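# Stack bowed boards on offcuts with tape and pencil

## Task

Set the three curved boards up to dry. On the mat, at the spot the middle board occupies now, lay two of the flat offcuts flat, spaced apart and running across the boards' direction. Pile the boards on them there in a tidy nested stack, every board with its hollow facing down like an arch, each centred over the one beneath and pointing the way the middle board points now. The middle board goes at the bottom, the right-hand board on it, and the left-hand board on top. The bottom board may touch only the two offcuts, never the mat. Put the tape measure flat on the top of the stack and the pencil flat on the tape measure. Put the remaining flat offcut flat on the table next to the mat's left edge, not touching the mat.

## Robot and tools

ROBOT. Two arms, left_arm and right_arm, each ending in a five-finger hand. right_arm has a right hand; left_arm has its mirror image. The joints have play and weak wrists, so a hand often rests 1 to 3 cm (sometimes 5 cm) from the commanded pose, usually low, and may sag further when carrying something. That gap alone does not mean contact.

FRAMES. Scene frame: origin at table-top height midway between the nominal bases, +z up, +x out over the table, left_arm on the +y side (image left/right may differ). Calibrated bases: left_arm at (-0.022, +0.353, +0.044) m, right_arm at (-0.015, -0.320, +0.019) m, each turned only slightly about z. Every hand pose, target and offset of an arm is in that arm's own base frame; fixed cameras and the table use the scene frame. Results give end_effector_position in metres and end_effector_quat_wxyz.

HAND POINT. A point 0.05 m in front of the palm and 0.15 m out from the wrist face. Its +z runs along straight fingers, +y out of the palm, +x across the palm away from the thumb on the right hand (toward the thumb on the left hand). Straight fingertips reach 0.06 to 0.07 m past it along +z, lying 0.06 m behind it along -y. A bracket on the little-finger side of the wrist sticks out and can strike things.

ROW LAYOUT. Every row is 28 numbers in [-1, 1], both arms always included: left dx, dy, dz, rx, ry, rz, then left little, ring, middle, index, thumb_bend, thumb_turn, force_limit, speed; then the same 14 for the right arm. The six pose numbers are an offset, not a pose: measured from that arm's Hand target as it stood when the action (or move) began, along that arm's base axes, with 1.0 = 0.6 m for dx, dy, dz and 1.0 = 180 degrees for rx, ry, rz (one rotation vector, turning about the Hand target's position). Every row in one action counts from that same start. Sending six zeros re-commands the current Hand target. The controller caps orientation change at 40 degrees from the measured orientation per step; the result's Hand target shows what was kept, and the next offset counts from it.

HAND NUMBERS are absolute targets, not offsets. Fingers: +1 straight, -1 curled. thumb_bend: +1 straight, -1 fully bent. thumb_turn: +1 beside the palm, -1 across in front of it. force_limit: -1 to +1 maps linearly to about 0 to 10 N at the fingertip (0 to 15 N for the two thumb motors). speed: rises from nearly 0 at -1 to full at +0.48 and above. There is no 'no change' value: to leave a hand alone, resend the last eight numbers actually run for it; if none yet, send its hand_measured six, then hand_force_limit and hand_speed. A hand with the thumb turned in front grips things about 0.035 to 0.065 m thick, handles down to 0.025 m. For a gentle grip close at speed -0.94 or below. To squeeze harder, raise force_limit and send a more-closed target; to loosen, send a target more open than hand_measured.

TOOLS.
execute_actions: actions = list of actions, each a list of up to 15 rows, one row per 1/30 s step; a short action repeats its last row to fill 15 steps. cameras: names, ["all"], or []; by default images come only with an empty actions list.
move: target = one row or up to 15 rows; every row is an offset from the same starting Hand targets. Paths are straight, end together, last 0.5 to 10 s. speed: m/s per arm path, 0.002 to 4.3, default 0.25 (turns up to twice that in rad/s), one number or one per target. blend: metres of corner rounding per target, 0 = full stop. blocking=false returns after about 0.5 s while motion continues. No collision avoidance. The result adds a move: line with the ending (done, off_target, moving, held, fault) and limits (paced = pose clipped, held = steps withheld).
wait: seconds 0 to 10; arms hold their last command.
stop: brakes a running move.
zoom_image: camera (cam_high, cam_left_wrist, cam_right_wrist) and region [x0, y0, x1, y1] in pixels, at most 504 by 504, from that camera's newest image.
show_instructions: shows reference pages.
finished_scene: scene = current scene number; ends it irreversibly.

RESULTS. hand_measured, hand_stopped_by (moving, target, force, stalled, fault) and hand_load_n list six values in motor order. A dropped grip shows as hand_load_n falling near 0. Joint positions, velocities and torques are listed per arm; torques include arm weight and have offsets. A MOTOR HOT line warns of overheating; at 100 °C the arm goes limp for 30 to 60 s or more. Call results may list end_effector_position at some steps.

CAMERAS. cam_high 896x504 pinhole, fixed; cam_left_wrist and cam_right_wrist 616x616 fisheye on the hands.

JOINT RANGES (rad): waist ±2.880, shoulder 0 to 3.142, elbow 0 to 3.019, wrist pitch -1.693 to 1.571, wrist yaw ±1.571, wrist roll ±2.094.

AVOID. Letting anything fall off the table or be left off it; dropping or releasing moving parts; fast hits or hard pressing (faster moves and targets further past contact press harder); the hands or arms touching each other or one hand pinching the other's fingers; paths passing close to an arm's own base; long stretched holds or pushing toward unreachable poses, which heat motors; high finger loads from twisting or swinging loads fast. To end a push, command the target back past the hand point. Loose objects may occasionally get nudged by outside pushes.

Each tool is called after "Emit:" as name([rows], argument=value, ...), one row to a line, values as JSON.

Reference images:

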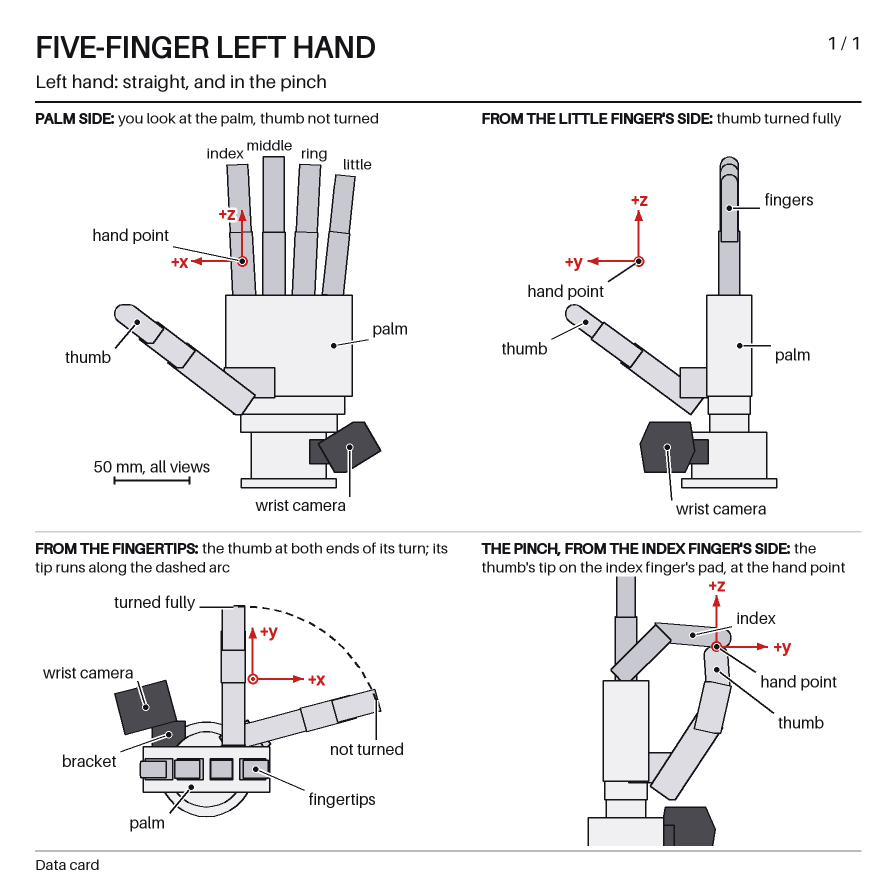

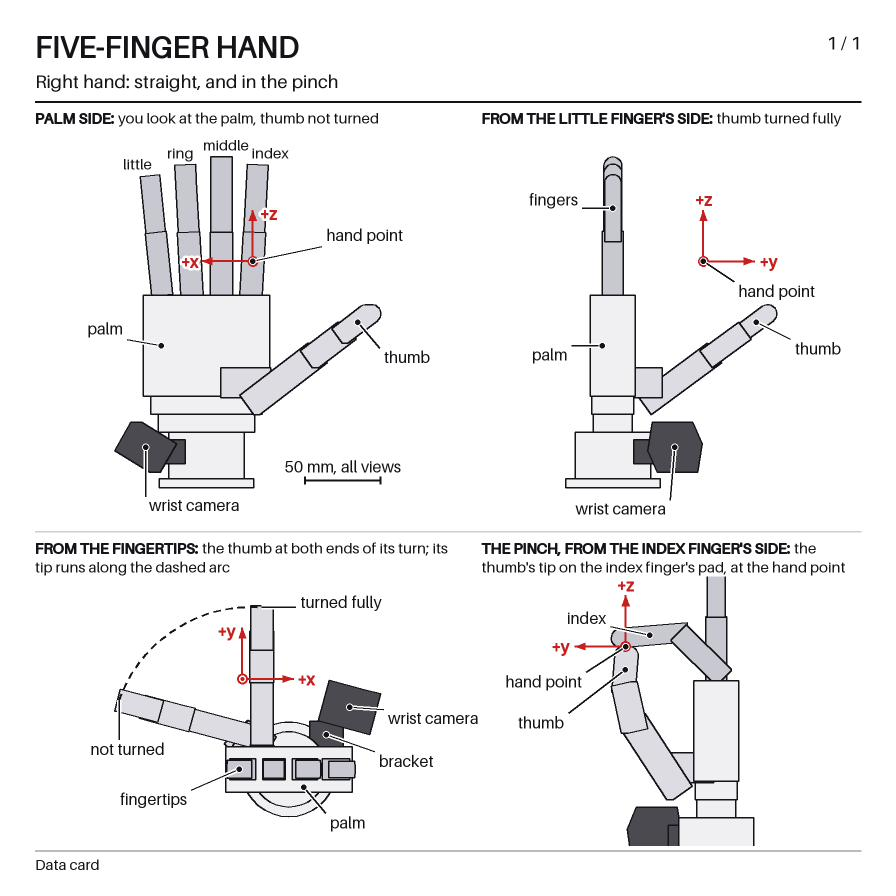

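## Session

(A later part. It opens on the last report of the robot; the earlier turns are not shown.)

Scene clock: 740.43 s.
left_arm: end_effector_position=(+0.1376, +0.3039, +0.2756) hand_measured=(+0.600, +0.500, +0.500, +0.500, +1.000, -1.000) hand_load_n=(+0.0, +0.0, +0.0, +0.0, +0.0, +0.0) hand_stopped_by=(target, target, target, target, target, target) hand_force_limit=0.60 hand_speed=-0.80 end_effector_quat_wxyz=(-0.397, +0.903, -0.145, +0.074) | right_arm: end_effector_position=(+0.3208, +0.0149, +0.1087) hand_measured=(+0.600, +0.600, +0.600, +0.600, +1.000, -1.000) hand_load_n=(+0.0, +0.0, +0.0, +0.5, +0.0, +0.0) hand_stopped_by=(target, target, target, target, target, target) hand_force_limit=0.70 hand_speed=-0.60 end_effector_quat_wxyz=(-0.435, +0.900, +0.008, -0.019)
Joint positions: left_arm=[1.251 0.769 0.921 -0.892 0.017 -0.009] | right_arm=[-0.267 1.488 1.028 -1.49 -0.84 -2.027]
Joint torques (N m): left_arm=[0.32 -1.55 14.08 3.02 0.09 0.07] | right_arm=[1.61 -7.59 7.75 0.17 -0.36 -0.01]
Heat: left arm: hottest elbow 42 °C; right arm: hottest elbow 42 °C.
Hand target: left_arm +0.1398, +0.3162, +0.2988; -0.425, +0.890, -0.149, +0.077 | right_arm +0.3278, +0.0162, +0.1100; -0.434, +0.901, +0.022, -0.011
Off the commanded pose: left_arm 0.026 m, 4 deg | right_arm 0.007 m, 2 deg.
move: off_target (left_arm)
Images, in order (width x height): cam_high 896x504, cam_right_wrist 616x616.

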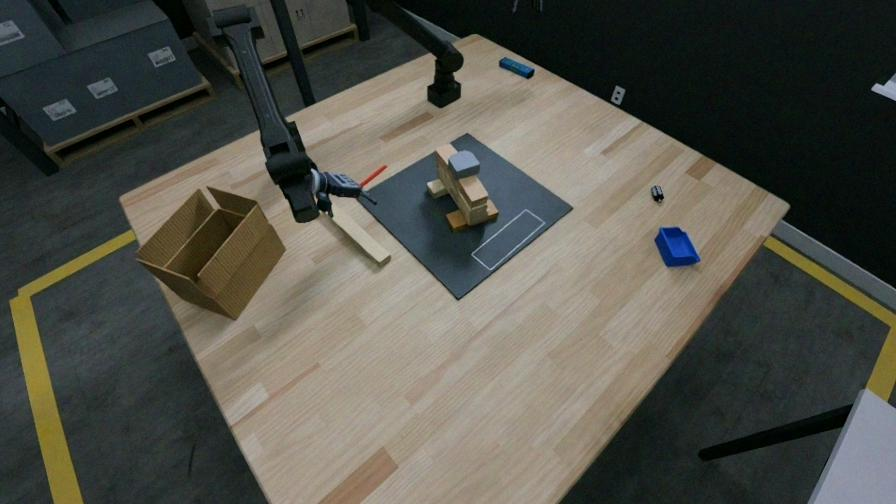

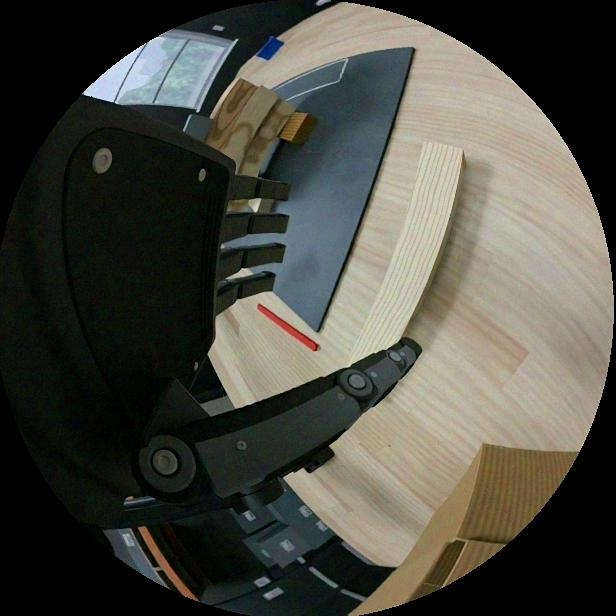

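Emit:
move(target=[0,0,0,0,0,0,0.6,0.5,0.5,0.5,1,-1,0.6,-0.8, 0.006,-0.0133,-0.108,0,0,0,0.6,0.6,0.6,0.6,1,-1,0.7,-0.6], speed=0.12, cameras=["cam_high","cam_right_wrist"])

Emit:
zoom_image(camera="cam_high", region=[300, 140, 420, 280])

Emit:
zoom_image(camera="cam_right_wrist", region=[200, 140, 500, 440])

Scene clock: 743.70 s.
left_arm: end_effector_position=(+0.1376, +0.3039, +0.2756) hand_measured=(+0.600, +0.500, +0.500, +0.500, +1.000, -1.000) hand_load_n=(+0.0, +0.0, +0.0, +0.0, +0.0, +0.0) hand_stopped_by=(target, target, target, target, target, target) hand_force_limit=0.60 hand_speed=-0.80 end_effector_quat_wxyz=(-0.397, +0.903, -0.145, +0.074) | right_arm: end_effector_position=(+0.3258, +0.0124, +0.0459) hand_measured=(+0.600, +0.600, +0.600, +0.600, +1.000, -1.000) hand_load_n=(+0.0, +0.0, +0.0, +0.0, +0.0, +0.0) hand_stopped_by=(target, target, target, target, target, target) hand_force_limit=0.70 hand_speed=-0.60 end_effector_quat_wxyz=(-0.435, +0.900, +0.017, -0.020)
Joint positions: left_arm=[1.251 0.769 0.921 -0.892 0.017 -0.009] | right_arm=[-0.267 1.597 0.964 -1.329 -0.834 -2.051]
Joint torques (N m): left_arm=[0.62 -1.9 14.08 3 0.04 0.07] | right_arm=[0.26 -8.06 6.78 0.14 -0.35 -0.01]
Heat: left arm: hottest elbow 42 °C; right arm: hottest elbow 42 °C.
Hand target: left_arm +0.1398, +0.3162, +0.2988; -0.425, +0.890, -0.149, +0.077 | right_arm +0.3314, +0.0082, +0.0452; -0.434, +0.901, +0.022, -0.011
Off the commanded pose: left_arm 0.026 m, 4 deg | right_arm 0.007 m, 1 deg.
move: off_target (left_arm)
Images, in order (width x height): cam_high 896x504, cam_right_wrist 616x616.

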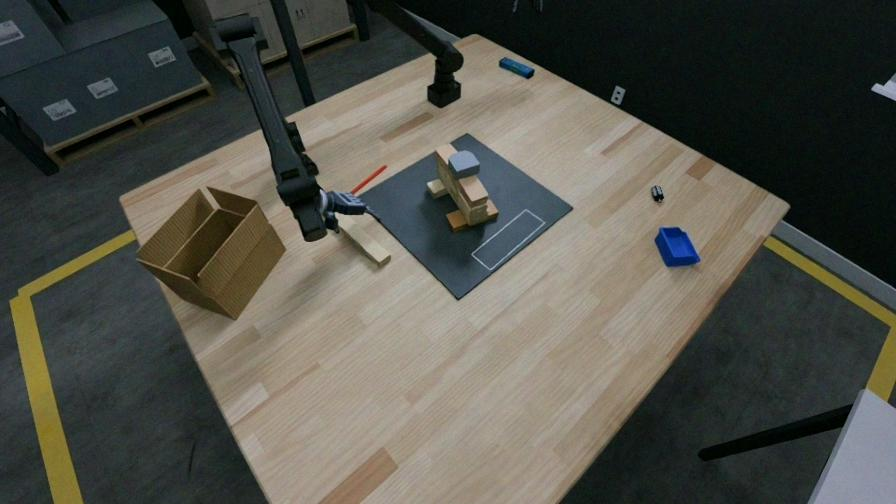

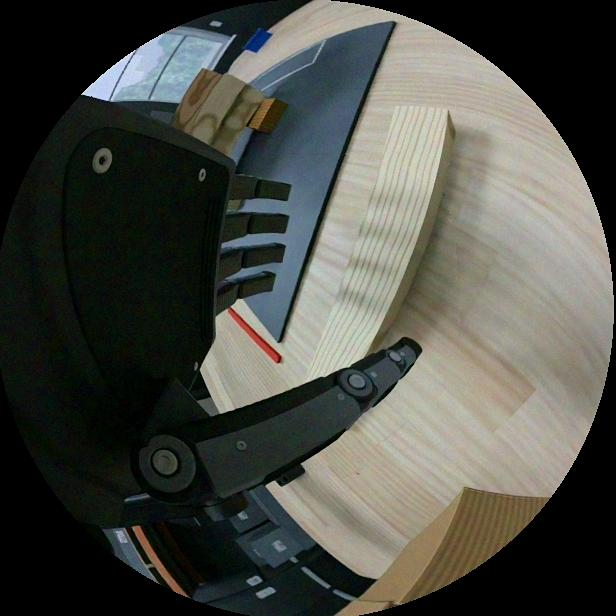

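Scaled by 3.600 from the camera's 896x504 image, which has a finer 1280x720 frame.

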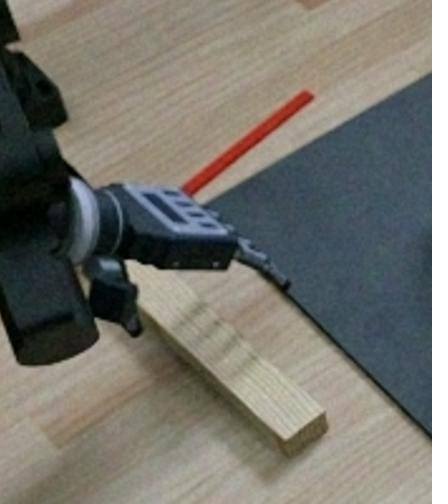

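Scaled by 1.680 from the camera's 616x616 image, which has a finer 880x880 frame.

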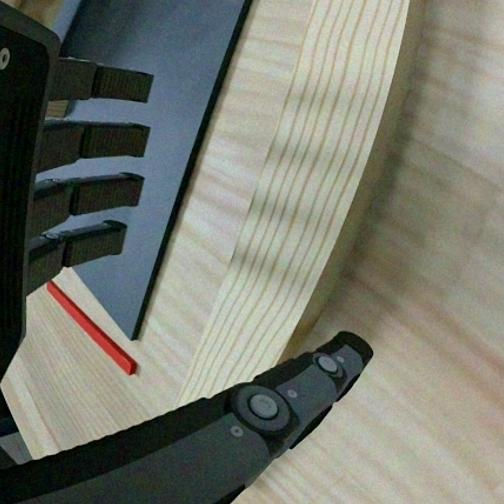

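Emit:
move(target=[0,0,0,0,0,0,0.6,0.5,0.5,0.5,1,-1,0.6,-0.8, 0.0,0.002,-0.063,0,0,0,0.6,0.6,0.6,0.6,1,-1,0.0,-0.85], speed=0.08, cameras=["cam_right_wrist"])

Scene clock: 746.13 s.
left_arm: end_effector_position=(+0.1376, +0.3039, +0.2756) hand_measured=(+0.600, +0.500, +0.500, +0.500, +1.000, -1.000) hand_load_n=(+0.0, +0.0, +0.0, +0.0, +0.0, +0.0) hand_stopped_by=(target, target, target, target, target, target) hand_force_limit=0.60 hand_speed=-0.80 end_effector_quat_wxyz=(-0.397, +0.903, -0.145, +0.074) | right_arm: end_effector_position=(+0.3267, +0.0122, +0.0086) hand_measured=(+0.600, +0.600, +0.600, +0.600, +1.000, -1.000) hand_load_n=(+0.0, +0.0, +0.0, +0.0, +0.0, +0.0) hand_stopped_by=(target, target, target, target, target, target) hand_force_limit=0.00 hand_speed=-0.85 end_effector_quat_wxyz=(-0.434, +0.901, +0.019, -0.018)
Joint positions: left_arm=[1.251 0.769 0.921 -0.892 0.017 -0.009] | right_arm=[-0.267 1.663 0.925 -1.218 -0.834 -2.051]
Joint torques (N m): left_arm=[0.85 -1.73 14.11 2.95 0.08 0.09] | right_arm=[0.32 -8.12 6.08 0.2 -0.4 0.03]
Heat: left arm: hottest elbow 42 °C; right arm: hottest elbow 41 °C.
Hand target: left_arm +0.1398, +0.3162, +0.2988; -0.425, +0.890, -0.149, +0.077 | right_arm +0.3314, +0.0094, +0.0074; -0.434, +0.901, +0.022, -0.011
Off the commanded pose: left_arm 0.026 m, 4 deg | right_arm 0.006 m, 1 deg.
move: off_target (left_arm)
Images, in order (width x height): cam_right_wrist 616x616.

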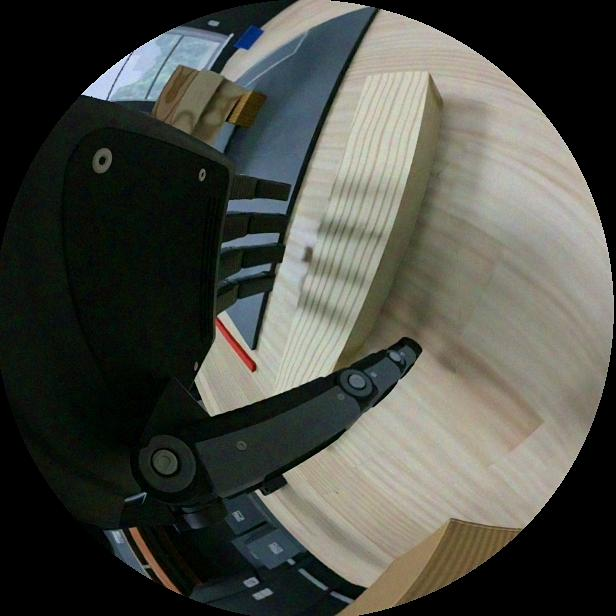

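Emit:
move(target=[0,0,0,0,0,0,0.6,0.5,0.5,0.5,1,-1,0.6,-0.8, 0.0,0.03,-0.004,0,0,0,0.6,0.6,0.6,0.6,1,-1,0.0,-0.85], speed=0.06, cameras=["cam_right_wrist"])

Scene clock: 748.80 s.
left_arm: end_effector_position=(+0.1376, +0.3039, +0.2756) hand_measured=(+0.600, +0.500, +0.500, +0.500, +1.000, -1.000) hand_load_n=(+0.0, +0.0, +0.0, +0.0, +0.0, +0.0) hand_stopped_by=(target, target, target, target, target, target) hand_force_limit=0.60 hand_speed=-0.80 end_effector_quat_wxyz=(-0.397, +0.903, -0.145, +0.074) | right_arm: end_effector_position=(+0.3270, +0.0217, +0.0012) hand_measured=(+0.600, +0.600, +0.600, +0.600, +1.000, -1.000) hand_load_n=(+0.0, +0.0, +0.0, +0.0, +0.0, +0.0) hand_stopped_by=(target, target, target, target, target, target) hand_force_limit=0.00 hand_speed=-0.85 end_effector_quat_wxyz=(-0.433, +0.901, +0.016, -0.015)
Joint positions: left_arm=[1.251 0.769 0.921 -0.892 0.017 -0.009] | right_arm=[-0.243 1.663 0.904 -1.161 -0.843 -2.007]
Joint torques (N m): left_arm=[0.85 -1.55 14.13 2.89 0.08 0.1] | right_arm=[1.67 -9.23 5.91 0.24 -0.67 0.21]
Heat: left arm: hottest elbow 42 °C; right arm: hottest elbow 41 °C.
Hand target: left_arm +0.1398, +0.3162, +0.2988; -0.425, +0.890, -0.149, +0.077 | right_arm +0.3314, +0.0274, +0.0050; -0.434, +0.901, +0.022, -0.011
Off the commanded pose: left_arm 0.026 m, 4 deg | right_arm 0.008 m, 1 deg.
move: off_target (left_arm)
Images, in order (width x height): cam_right_wrist 616x616.

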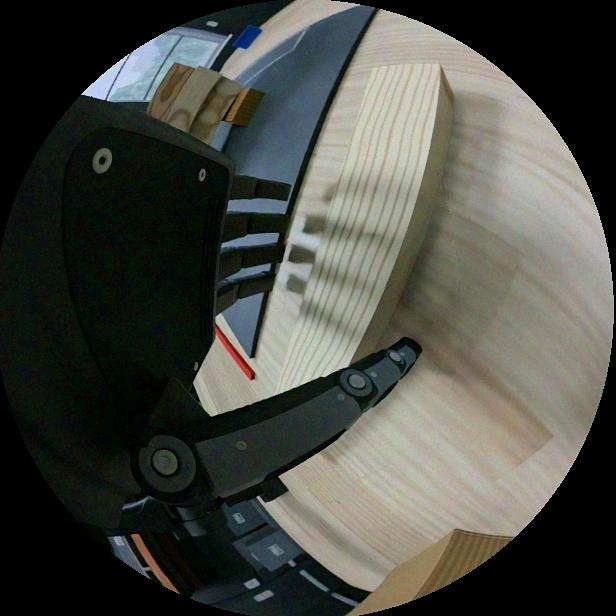

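Good. Close the fingers.

Emit:
move(target=[0,0,0,0,0,0,0.6,0.5,0.5,0.5,1,-1,0.6,-0.8, 0,0,0,0,0,0,-0.35,-0.35,-0.35,-0.35,1,-1,-0.2,-0.85], speed=0.06)

Emit:
move(target=[0,0,0,0,0,0,0.6,0.5,0.5,0.5,1,-1,0.6,-0.8, 0,0,0,0,0,0,-0.35,-0.35,-0.35,-0.35,0.6,-1,0.6,-0.85], speed=0.06, cameras=["cam_right_wrist"])

Scene clock: 752.60 s.
left_arm: end_effector_position=(+0.1376, +0.3039, +0.2756) hand_measured=(+0.600, +0.500, +0.500, +0.500, +1.000, -1.000) hand_load_n=(+0.0, +0.0, +0.0, +0.0, +0.0, +0.0) hand_stopped_by=(target, target, target, target, target, target) hand_force_limit=0.60 hand_speed=-0.80 end_effector_quat_wxyz=(-0.397, +0.903, -0.145, +0.074) | right_arm: end_effector_position=(+0.3259, +0.0264, +0.0014) hand_measured=(-0.350, -0.286, -0.218, -0.286, +1.000, -1.000) hand_load_n=(+0.0, +6.5, +1.5, +6.5, +2.5, +3.0) hand_stopped_by=(target, force, force, force, target, target) hand_force_limit=-0.20 hand_speed=-0.85 end_effector_quat_wxyz=(-0.436, +0.899, +0.019, -0.017)
Joint positions: left_arm=[1.251 0.769 0.921 -0.892 0.017 -0.009] | right_arm=[-0.233 1.663 0.901 -1.161 -0.851 -2.007]
Joint torques (N m): left_arm=[0.56 -1.55 14.01 3.02 0.07 0.05] | right_arm=[1.38 -9.11 6.08 0.25 -0.39 0.18]
Heat: left arm: hottest elbow 42 °C; right arm: hottest elbow 40 °C.
Hand target: left_arm +0.1398, +0.3162, +0.2988; -0.425, +0.890, -0.149, +0.077 | right_arm +0.3314, +0.0274, +0.0050; -0.434, +0.901, +0.022, -0.011
Off the commanded pose: left_arm 0.026 m, 4 deg | right_arm 0.007 m, 1 deg.
move: off_target (left_arm)

Scene clock: 753.40 s.
left_arm: end_effector_position=(+0.1376, +0.3039, +0.2756) hand_measured=(+0.600, +0.500, +0.500, +0.500, +1.000, -1.000) hand_load_n=(+0.0, +0.0, +0.0, +0.0, +0.0, +0.0) hand_stopped_by=(target, target, target, target, target, target) hand_force_limit=0.60 hand_speed=-0.80 end_effector_quat_wxyz=(-0.397, +0.903, -0.145, +0.074) | right_arm: end_effector_position=(+0.3259, +0.0264, +0.0014) hand_measured=(-0.350, -0.286, -0.218, -0.286, +0.982, -1.000) hand_load_n=(+0.0, +7.0, +2.0, +7.5, +11.0, +3.0) hand_stopped_by=(target, force, force, force, force, target) hand_force_limit=0.60 hand_speed=-0.85 end_effector_quat_wxyz=(-0.436, +0.899, +0.019, -0.017)
Joint positions: left_arm=[1.251 0.769 0.921 -0.892 0.017 -0.009] | right_arm=[-0.233 1.663 0.901 -1.161 -0.851 -2.007]
Joint torques (N m): left_arm=[1.14 -1.73 14.06 2.93 0.07 0.09] | right_arm=[1.38 -9.05 6.09 0.24 -0.39 0.18]
Heat: left arm: hottest elbow 42 °C; right arm: hottest elbow 40 °C.
Hand target: left_arm +0.1398, +0.3162, +0.2988; -0.425, +0.890, -0.149, +0.077 | right_arm +0.3314, +0.0274, +0.0050; -0.434, +0.901, +0.022, -0.011
Off the commanded pose: left_arm 0.026 m, 4 deg | right_arm 0.007 m, 1 deg.
move: off_target (left_arm)
Images, in order (width x height): cam_right_wrist 616x616.

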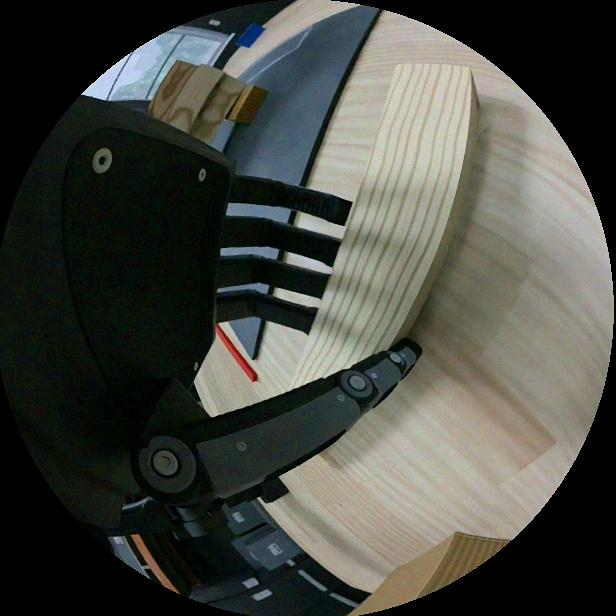

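Emit:
move([
  [0,0,0,0,0,0,0.6,0.5,0.5,0.5,1,-1,0.6,-0.8, 0.0227,0.0043,0.475,0,0,0,-0.35,-0.35,-0.35,-0.35,0.6,-1,0.6,-0.85],
  [0,0,0,0,0,0,0.6,0.5,0.5,0.5,1,-1,0.6,-0.8, -0.0523,0.5377,0.4917,0,0,0,-0.35,-0.35,-0.35,-0.35,0.6,-1,0.6,-0.85],
], speed=[0.12,0.2], blend=[0.03,0], cameras=["cam_high","cam_right_wrist"])

Scene clock: 760.43 s.
left_arm: end_effector_position=(+0.1376, +0.3039, +0.2756) hand_measured=(+0.600, +0.500, +0.500, +0.500, +1.000, -1.000) hand_load_n=(+0.0, +0.0, +0.0, +0.0, +0.0, +0.0) hand_stopped_by=(target, target, target, target, target, target) hand_force_limit=0.60 hand_speed=-0.80 end_effector_quat_wxyz=(-0.397, +0.903, -0.145, +0.074) | right_arm: end_effector_position=(+0.2873, +0.3355, +0.2691) hand_measured=(-0.350, -0.286, -0.218, -0.286, +0.982, -1.000) hand_load_n=(+0.0, +6.0, +2.0, +8.0, +11.0, +4.0) hand_stopped_by=(target, force, force, force, force, target) hand_force_limit=0.60 hand_speed=-0.85 end_effector_quat_wxyz=(-0.410, +0.911, +0.011, -0.040)
Joint positions: left_arm=[1.251 0.769 0.921 -0.892 0.017 -0.009] | right_arm=[0.607 1.31 1.287 -1.049 -0.72 -0.796]
Joint torques (N m): left_arm=[0.09 -1.85 14.06 2.96 0.06 0.07] | right_arm=[1.32 -7.82 13.82 2.04 -0.38 0.25]
Heat: left arm: hottest elbow 42 °C; right arm: hottest elbow 40 °C.
Hand target: left_arm +0.1398, +0.3162, +0.2988; -0.425, +0.890, -0.149, +0.077 | right_arm +0.3001, +0.3501, +0.3000; -0.434, +0.901, +0.022, -0.011
Off the commanded pose: left_arm 0.026 m, 4 deg | right_arm 0.036 m, 5 deg.
move: off_target (left_arm, right_arm)
Images, in order (width x height): cam_high 896x504, cam_right_wrist 616x616.

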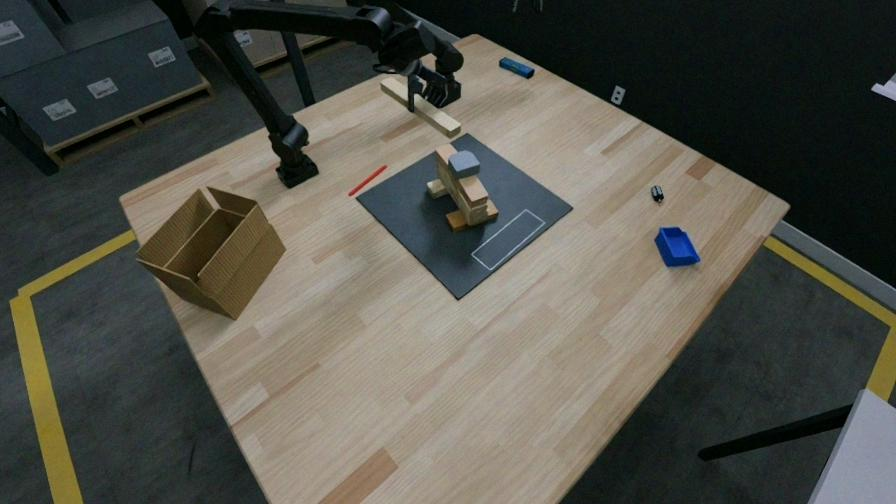

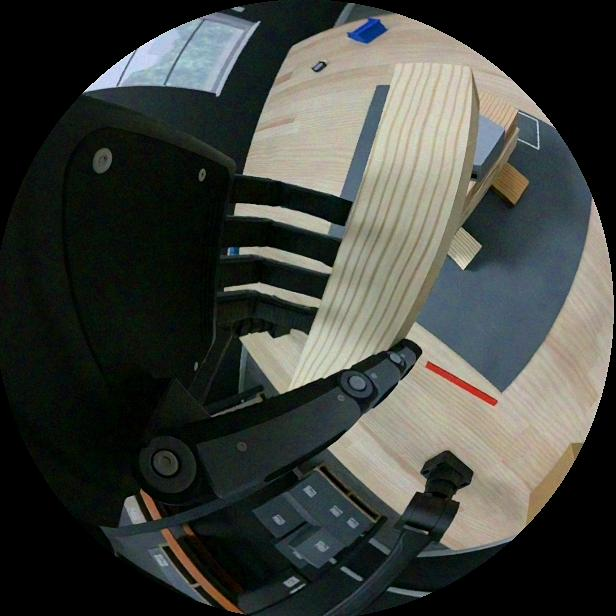

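Emit:
move(target=[0,0,0,0,0,0,0.6,0.5,0.5,0.5,1,-1,0.6,-0.8, -0.0533,0.55,-0.10,0,0,-0.0139,-0.35,-0.35,-0.35,-0.35,0.6,-1,0.6,-0.85], speed=0.2, cameras=["cam_high","cam_right_wrist"])

Emit:
zoom_image(camera="cam_high", region=[380, 20, 540, 160])

Scene clock: 764.43 s.
left_arm: end_effector_position=(+0.1376, +0.3039, +0.2756) hand_measured=(+0.600, +0.500, +0.500, +0.500, +1.000, -1.000) hand_load_n=(+0.0, +0.0, +0.0, +0.0, +0.0, +0.0) hand_stopped_by=(target, target, target, target, target, target) hand_force_limit=0.60 hand_speed=-0.80 end_effector_quat_wxyz=(-0.397, +0.903, -0.145, +0.074) | right_arm: end_effector_position=(+0.2607, +0.6563, +0.1892) hand_measured=(-0.350, -0.286, -0.218, -0.286, +0.982, -1.000) hand_load_n=(+0.0, +6.0, +2.0, +8.0, +11.0, +4.0) hand_stopped_by=(target, force, force, force, force, target) hand_force_limit=0.60 hand_speed=-0.85 end_effector_quat_wxyz=(-0.394, +0.919, -0.001, -0.018)
Joint positions: left_arm=[1.251 0.769 0.921 -0.892 0.017 -0.009] | right_arm=[1.08 1.887 1.758 -0.707 -0.378 -0.341]
Joint torques (N m): left_arm=[1.08 -1.73 14.15 3.06 0.07 0.09] | right_arm=[1.03 -15.85 16.24 1.63 -0.13 0.25]
Heat: left arm: hottest elbow 42 °C; right arm: hottest elbow 41 °C.
Hand target: left_arm +0.1398, +0.3162, +0.2988; -0.425, +0.890, -0.149, +0.077 | right_arm +0.2681, +0.6801, +0.2400; -0.434, +0.901, +0.003, -0.002
Off the commanded pose: left_arm 0.026 m, 4 deg | right_arm 0.057 m, 5 deg.
move: off_target (left_arm, right_arm)
Images, in order (width x height): cam_high 896x504, cam_right_wrist 616x616.

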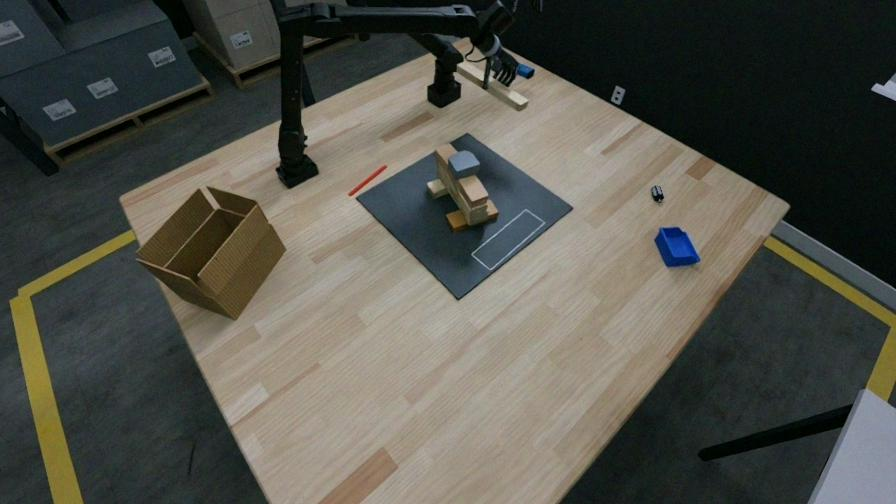

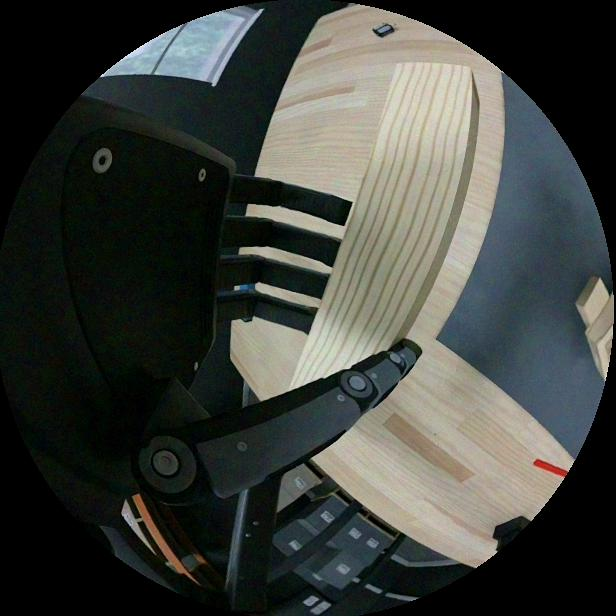

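Scaled by 3.150 from the camera's 896x504 image, which has a finer 1280x720 frame.

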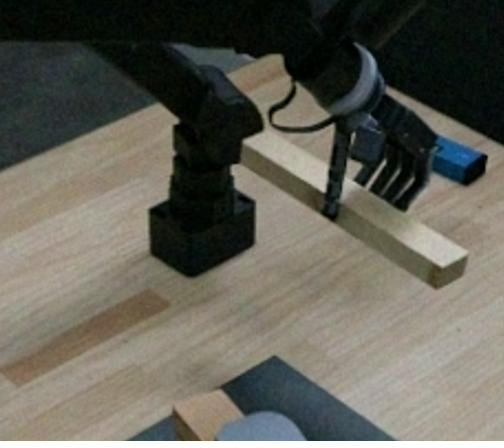

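Emit:
move(target=[0,0,0,0,0,0,0.6,0.5,0.5,0.5,1,-1,0.6,-0.8, -0.0085,-0.03,-0.27,0,0,0,-0.35,-0.35,-0.35,-0.35,0.6,-1,0.6,-0.85], speed=0.12, cameras=["cam_high","cam_right_wrist"])

Emit:
zoom_image(camera="cam_high", region=[380, 20, 540, 160])

Scene clock: 768.77 s.
left_arm: end_effector_position=(+0.1376, +0.3039, +0.2756) hand_measured=(+0.600, +0.500, +0.500, +0.500, +1.000, -1.000) hand_load_n=(-0.5, +0.0, +0.0, +0.0, +0.0, +0.0) hand_stopped_by=(target, target, target, target, target, target) hand_force_limit=0.60 hand_speed=-0.80 end_effector_quat_wxyz=(-0.397, +0.903, -0.145, +0.074) | right_arm: end_effector_position=(+0.2545, +0.6447, +0.0474) hand_measured=(-0.350, -0.286, -0.218, -0.286, +0.982, -1.000) hand_load_n=(+0.0, +6.5, +2.0, +8.0, +11.0, +4.0) hand_stopped_by=(target, force, force, force, force, target) hand_force_limit=0.60 hand_speed=-0.85 end_effector_quat_wxyz=(-0.401, +0.916, +0.000, -0.014)
Joint positions: left_arm=[1.251 0.769 0.921 -0.892 0.017 -0.009] | right_arm=[1.08 1.959 1.472 -0.33 -0.378 -0.341]
Joint torques (N m): left_arm=[0.73 -1.79 14.02 3.07 0.06 0.11] | right_arm=[0.67 -16.38 10.32 2.69 -0.27 0.19]
Heat: left arm: hottest elbow 43 °C; right arm: hottest elbow 42 °C.
Hand target: left_arm +0.1398, +0.3162, +0.2988; -0.425, +0.890, -0.149, +0.077 | right_arm +0.2630, +0.6621, +0.0780; -0.434, +0.901, +0.003, -0.002
Off the commanded pose: left_arm 0.026 m, 4 deg | right_arm 0.036 m, 4 deg.
move: off_target (left_arm, right_arm)
Images, in order (width x height): cam_high 896x504, cam_right_wrist 616x616.

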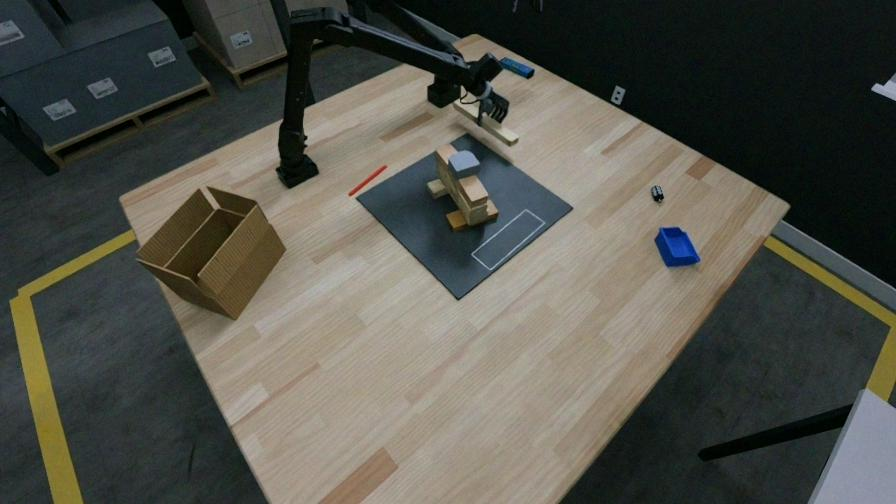

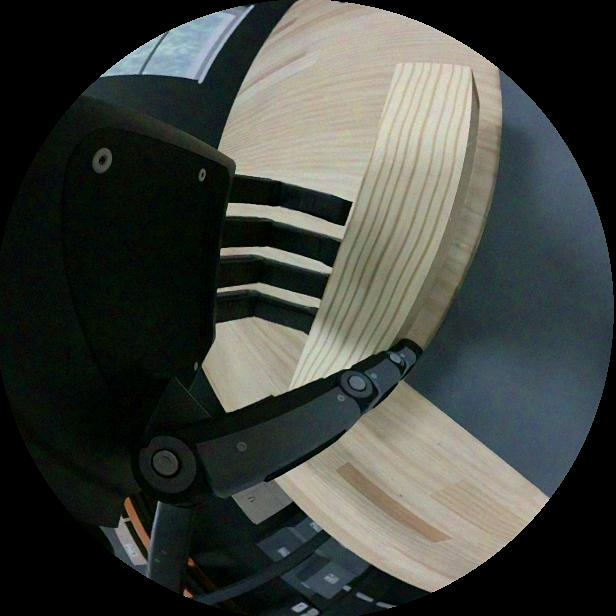

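Scaled by 3.150 from the camera's 896x504 image, which has a finer 1280x720 frame.

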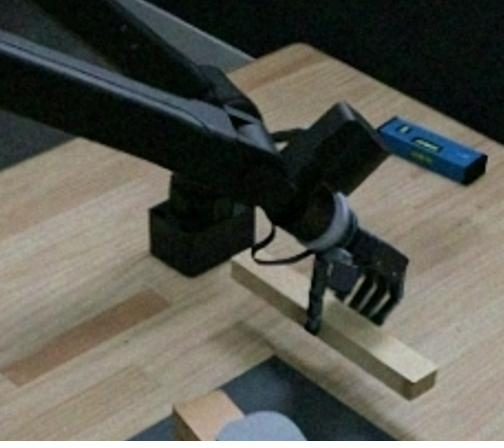

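Emit:
move(target=[0,0,0,0,0,0,0.6,0.5,0.5,0.5,1,-1,0.6,-0.8, 0.005,0.008,-0.06,0.005,0.003,0,-0.35,-0.35,-0.35,-0.35,0.6,-1,0.6,-0.85], speed=0.07, cameras=["cam_high"])

Emit:
zoom_image(camera="cam_high", region=[440, 80, 540, 160])

Scene clock: 771.07 s.
left_arm: end_effector_position=(+0.1376, +0.3039, +0.2756) hand_measured=(+0.600, +0.500, +0.500, +0.500, +1.000, -1.000) hand_load_n=(+0.0, +0.0, +0.0, +0.0, +0.0, +0.0) hand_stopped_by=(target, target, target, target, target, target) hand_force_limit=0.60 hand_speed=-0.80 end_effector_quat_wxyz=(-0.397, +0.903, -0.145, +0.074) | right_arm: end_effector_position=(+0.2547, +0.6496, +0.0114) hand_measured=(-0.350, -0.286, -0.218, -0.286, +0.982, -1.000) hand_load_n=(+0.0, +6.0, +1.5, +8.0, +11.0, +4.0) hand_stopped_by=(target, force, force, force, force, target) hand_force_limit=0.60 hand_speed=-0.85 end_effector_quat_wxyz=(-0.408, +0.913, +0.002, -0.017)
Joint positions: left_arm=[1.251 0.769 0.921 -0.892 0.017 -0.009] | right_arm=[1.08 2.014 1.447 -0.238 -0.389 -0.338]
Joint torques (N m): left_arm=[0.73 -1.55 14.06 2.85 0.08 0.1] | right_arm=[0.26 -16.67 10 2.71 -0.4 0.24]
Heat: left arm: hottest elbow 43 °C; right arm: hottest elbow 42 °C.
Hand target: left_arm +0.1398, +0.3162, +0.2988; -0.425, +0.890, -0.149, +0.077 | right_arm +0.2660, +0.6669, +0.0420; -0.441, +0.897, +0.001, -0.006
Off the commanded pose: left_arm 0.026 m, 4 deg | right_arm 0.037 m, 4 deg.
move: off_target (left_arm, right_arm)
Images, in order (width x height): cam_high 896x504.

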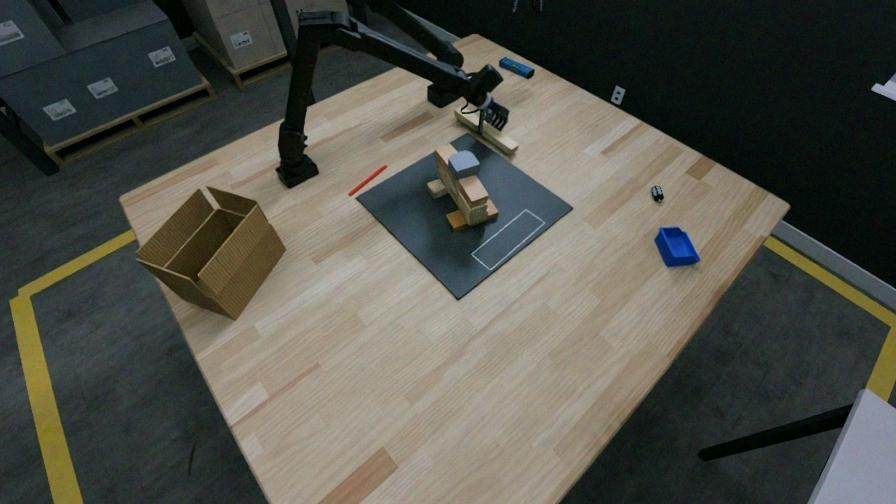

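Scaled by 5.040 from the camera's 896x504 image, which has a finer 1280x720 frame.

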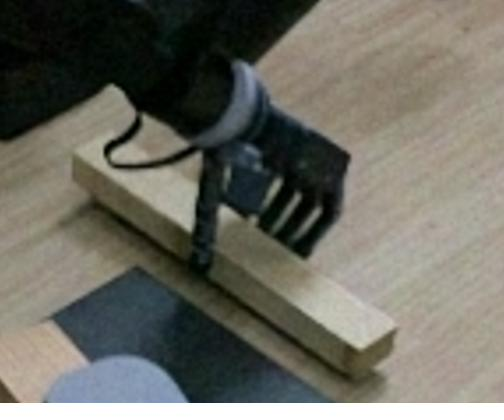

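Emit:
move(target=[0,0,0,0,0,0,0.6,0.5,0.5,0.5,1,-1,0.6,-0.8, 0.00,0.0,-0.025,0,0,0,-0.35,-0.35,-0.35,-0.35,0.6,-1,0.6,-0.85], speed=0.05, cameras=["cam_high"])

Emit:
zoom_image(camera="cam_high", region=[440, 80, 540, 160])

Scene clock: 773.10 s.
left_arm: end_effector_position=(+0.1376, +0.3039, +0.2756) hand_measured=(+0.600, +0.500, +0.500, +0.500, +1.000, -1.000) hand_load_n=(+0.0, +0.0, +0.0, +0.0, +0.0, +0.5) hand_stopped_by=(target, target, target, target, target, target) hand_force_limit=0.60 hand_speed=-0.80 end_effector_quat_wxyz=(-0.397, +0.903, -0.145, +0.074) | right_arm: end_effector_position=(+0.2555, +0.6510, +0.0021) hand_measured=(-0.350, -0.286, -0.218, -0.286, +0.982, -1.000) hand_load_n=(+0.0, +6.0, +2.0, +8.0, +11.5, +4.0) hand_stopped_by=(target, force, force, force, force, target) hand_force_limit=0.60 hand_speed=-0.85 end_effector_quat_wxyz=(-0.411, +0.911, +0.003, -0.015)
Joint positions: left_arm=[1.251 0.769 0.921 -0.892 0.017 -0.009] | right_arm=[1.08 2.028 1.438 -0.206 -0.389 -0.338]
Joint torques (N m): left_arm=[0.5 -1.55 14.09 2.91 0.06 0.09] | right_arm=[0.09 -16.38 9.68 2.73 -0.39 0.25]
Heat: left arm: hottest elbow 43 °C; right arm: hottest elbow 42 °C.
Hand target: left_arm +0.1398, +0.3162, +0.2988; -0.425, +0.890, -0.149, +0.077 | right_arm +0.2660, +0.6669, +0.0270; -0.441, +0.897, +0.001, -0.006
Off the commanded pose: left_arm 0.026 m, 4 deg | right_arm 0.031 m, 4 deg.
move: off_target (left_arm, right_arm)
Images, in order (width x height): cam_high 896x504.

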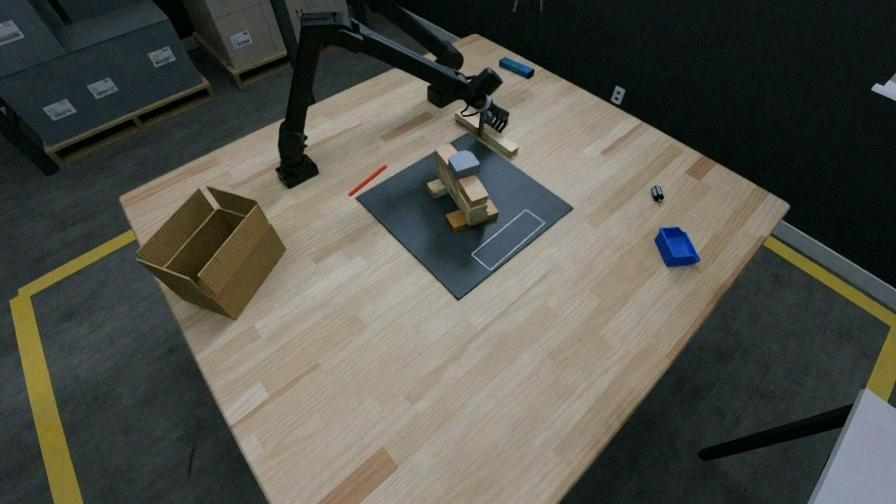

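Scaled by 5.040 from the camera's 896x504 image, which has a finer 1280x720 frame.

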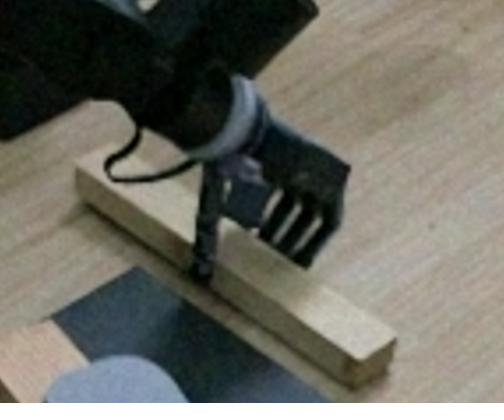

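Emit:
move(target=[0,0,0,0,0,0,0.6,0.5,0.5,0.5,1,-1,0.6,-0.8, -0.003,-0.004,-0.025,0,0,0,-0.35,-0.35,-0.35,-0.35,0.6,-1,0.6,-0.85], speed=0.05, cameras=["cam_high"])

Emit:
zoom_image(camera="cam_high", region=[440, 80, 540, 160])

Scene clock: 774.63 s.
left_arm: end_effector_position=(+0.1376, +0.3039, +0.2756) hand_measured=(+0.600, +0.500, +0.500, +0.500, +1.000, -1.000) hand_load_n=(+0.0, +0.0, +0.0, +0.0, +0.0, +0.0) hand_stopped_by=(target, target, target, target, target, target) hand_force_limit=0.60 hand_speed=-0.80 end_effector_quat_wxyz=(-0.397, +0.903, -0.145, +0.074) | right_arm: end_effector_position=(+0.2560, +0.6519, -0.0039) hand_measured=(-0.350, -0.286, -0.218, -0.286, +0.982, -1.000) hand_load_n=(+0.0, +5.0, +2.0, +8.5, +11.0, +5.0) hand_stopped_by=(target, force, force, force, force, target) hand_force_limit=0.60 hand_speed=-0.85 end_effector_quat_wxyz=(-0.418, +0.908, +0.005, -0.011)
Joint positions: left_arm=[1.251 0.769 0.921 -0.892 0.017 -0.009] | right_arm=[1.08 2.034 1.422 -0.167 -0.389 -0.338]
Joint torques (N m): left_arm=[0.62 -2.14 14.06 2.89 0.09 0.1] | right_arm=[0.32 -15.56 9.11 2.69 -0.37 0.25]
Heat: left arm: hottest elbow 43 °C; right arm: hottest elbow 42 °C.
Hand target: left_arm +0.1398, +0.3162, +0.2988; -0.425, +0.890, -0.149, +0.077 | right_arm +0.2642, +0.6645, +0.0120; -0.441, +0.897, +0.001, -0.006
Off the commanded pose: left_arm 0.026 m, 4 deg | right_arm 0.022 m, 3 deg.
move: off_target (left_arm, right_arm)
Images, in order (width x height): cam_high 896x504.

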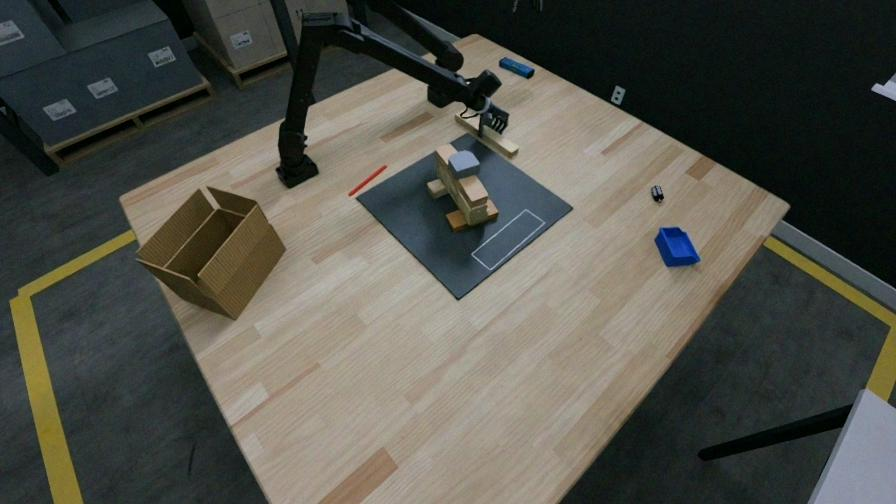

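Scaled by 5.040 from the camera's 896x504 image, which has a finer 1280x720 frame.

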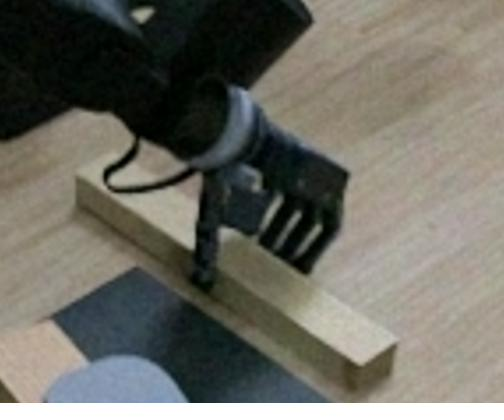

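Emit:
move(target=[0,0,0,0,0,0,0.6,0.5,0.5,0.5,1,-1,0.6,-0.8, -0.002,-0.003,-0.015,-0.005,0,0,-0.35,-0.35,-0.35,-0.35,0.6,-1,0.6,-0.85], speed=0.05)

Emit:
move(target=[0,0,0,0,0,0,0.6,0.5,0.5,0.5,1,-1,0.6,-0.8, 0,0,0.01,0,0,0,0.5,0.5,0.5,0.5,1,-1,0.6,-0.8], speed=0.05, cameras=["cam_high"])

Emit:
zoom_image(camera="cam_high", region=[440, 80, 540, 160])

Scene clock: 776.53 s.
left_arm: end_effector_position=(+0.1376, +0.3039, +0.2756) hand_measured=(+0.600, +0.500, +0.500, +0.500, +1.000, -1.000) hand_load_n=(+0.0, +0.0, +0.0, +0.0, +0.0, +0.0) hand_stopped_by=(target, target, target, target, target, target) hand_force_limit=0.60 hand_speed=-0.80 end_effector_quat_wxyz=(-0.397, +0.903, -0.145, +0.074) | right_arm: end_effector_position=(+0.2559, +0.6519, -0.0057) hand_measured=(-0.350, -0.286, -0.218, -0.286, +0.982, -1.000) hand_load_n=(+0.0, +4.5, +1.5, +9.0, +10.5, +5.5) hand_stopped_by=(target, force, force, force, force, target) hand_force_limit=0.60 hand_speed=-0.85 end_effector_quat_wxyz=(-0.418, +0.909, +0.005, -0.011)
Joint positions: left_arm=[1.251 0.769 0.921 -0.892 0.017 -0.009] | right_arm=[1.08 2.037 1.422 -0.166 -0.389 -0.338]
Joint torques (N m): left_arm=[0.85 -1.9 14.01 2.96 0.05 0.11] | right_arm=[0.38 -15.03 9.07 2.48 -0.12 0.21]
Heat: left arm: hottest elbow 43 °C; right arm: hottest elbow 41 °C.
Hand target: left_arm +0.1398, +0.3162, +0.2988; -0.425, +0.890, -0.149, +0.077 | right_arm +0.2630, +0.6627, +0.0030; -0.434, +0.901, +0.001, -0.006
Off the commanded pose: left_arm 0.026 m, 4 deg | right_arm 0.016 m, 2 deg.
move: off_target (left_arm, right_arm)

Scene clock: 778.63 s.
left_arm: end_effector_position=(+0.1376, +0.3039, +0.2756) hand_measured=(+0.600, +0.500, +0.500, +0.500, +1.000, -1.000) hand_load_n=(-0.5, +0.0, +0.0, +0.0, +0.0, +0.0) hand_stopped_by=(target, target, target, target, target, target) hand_force_limit=0.60 hand_speed=-0.80 end_effector_quat_wxyz=(-0.397, +0.903, -0.145, +0.074) | right_arm: end_effector_position=(+0.2564, +0.6516, -0.0055) hand_measured=(+0.500, +0.500, +0.500, +0.500, +1.000, -1.000) hand_load_n=(+0.0, +0.0, +0.0, +0.0, +0.0, +0.0) hand_stopped_by=(target, target, target, target, target, target) hand_force_limit=0.60 hand_speed=-0.80 end_effector_quat_wxyz=(-0.418, +0.909, +0.000, -0.013)
Joint positions: left_arm=[1.251 0.769 0.921 -0.892 0.017 -0.009] | right_arm=[1.078 2.037 1.422 -0.166 -0.389 -0.329]
Joint torques (N m): left_arm=[0.67 -1.32 14.08 3.04 0.07 0.1] | right_arm=[0.44 -15.85 9.43 1.98 -0.12 0.2]
Heat: left arm: hottest elbow 43 °C; right arm: hottest elbow 41 °C.
Hand target: left_arm +0.1398, +0.3162, +0.2988; -0.425, +0.890, -0.149, +0.077 | right_arm +0.2630, +0.6627, +0.0090; -0.434, +0.901, +0.001, -0.006
Off the commanded pose: left_arm 0.026 m, 4 deg | right_arm 0.019 m, 2 deg.
move: off_target (left_arm, right_arm)
Images, in order (width x height): cam_high 896x504.

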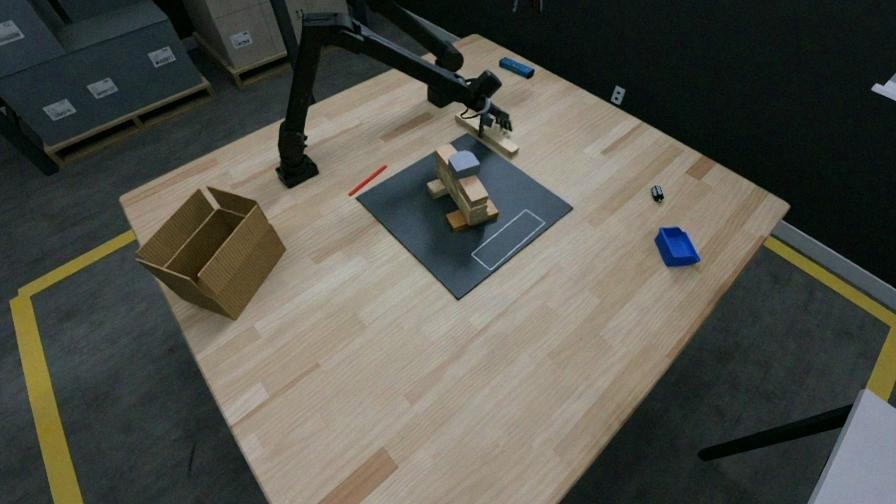

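Scaled by 5.040 from the camera's 896x504 image, which has a finer 1280x720 frame.

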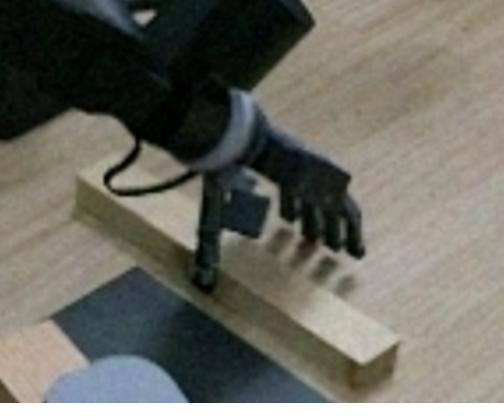

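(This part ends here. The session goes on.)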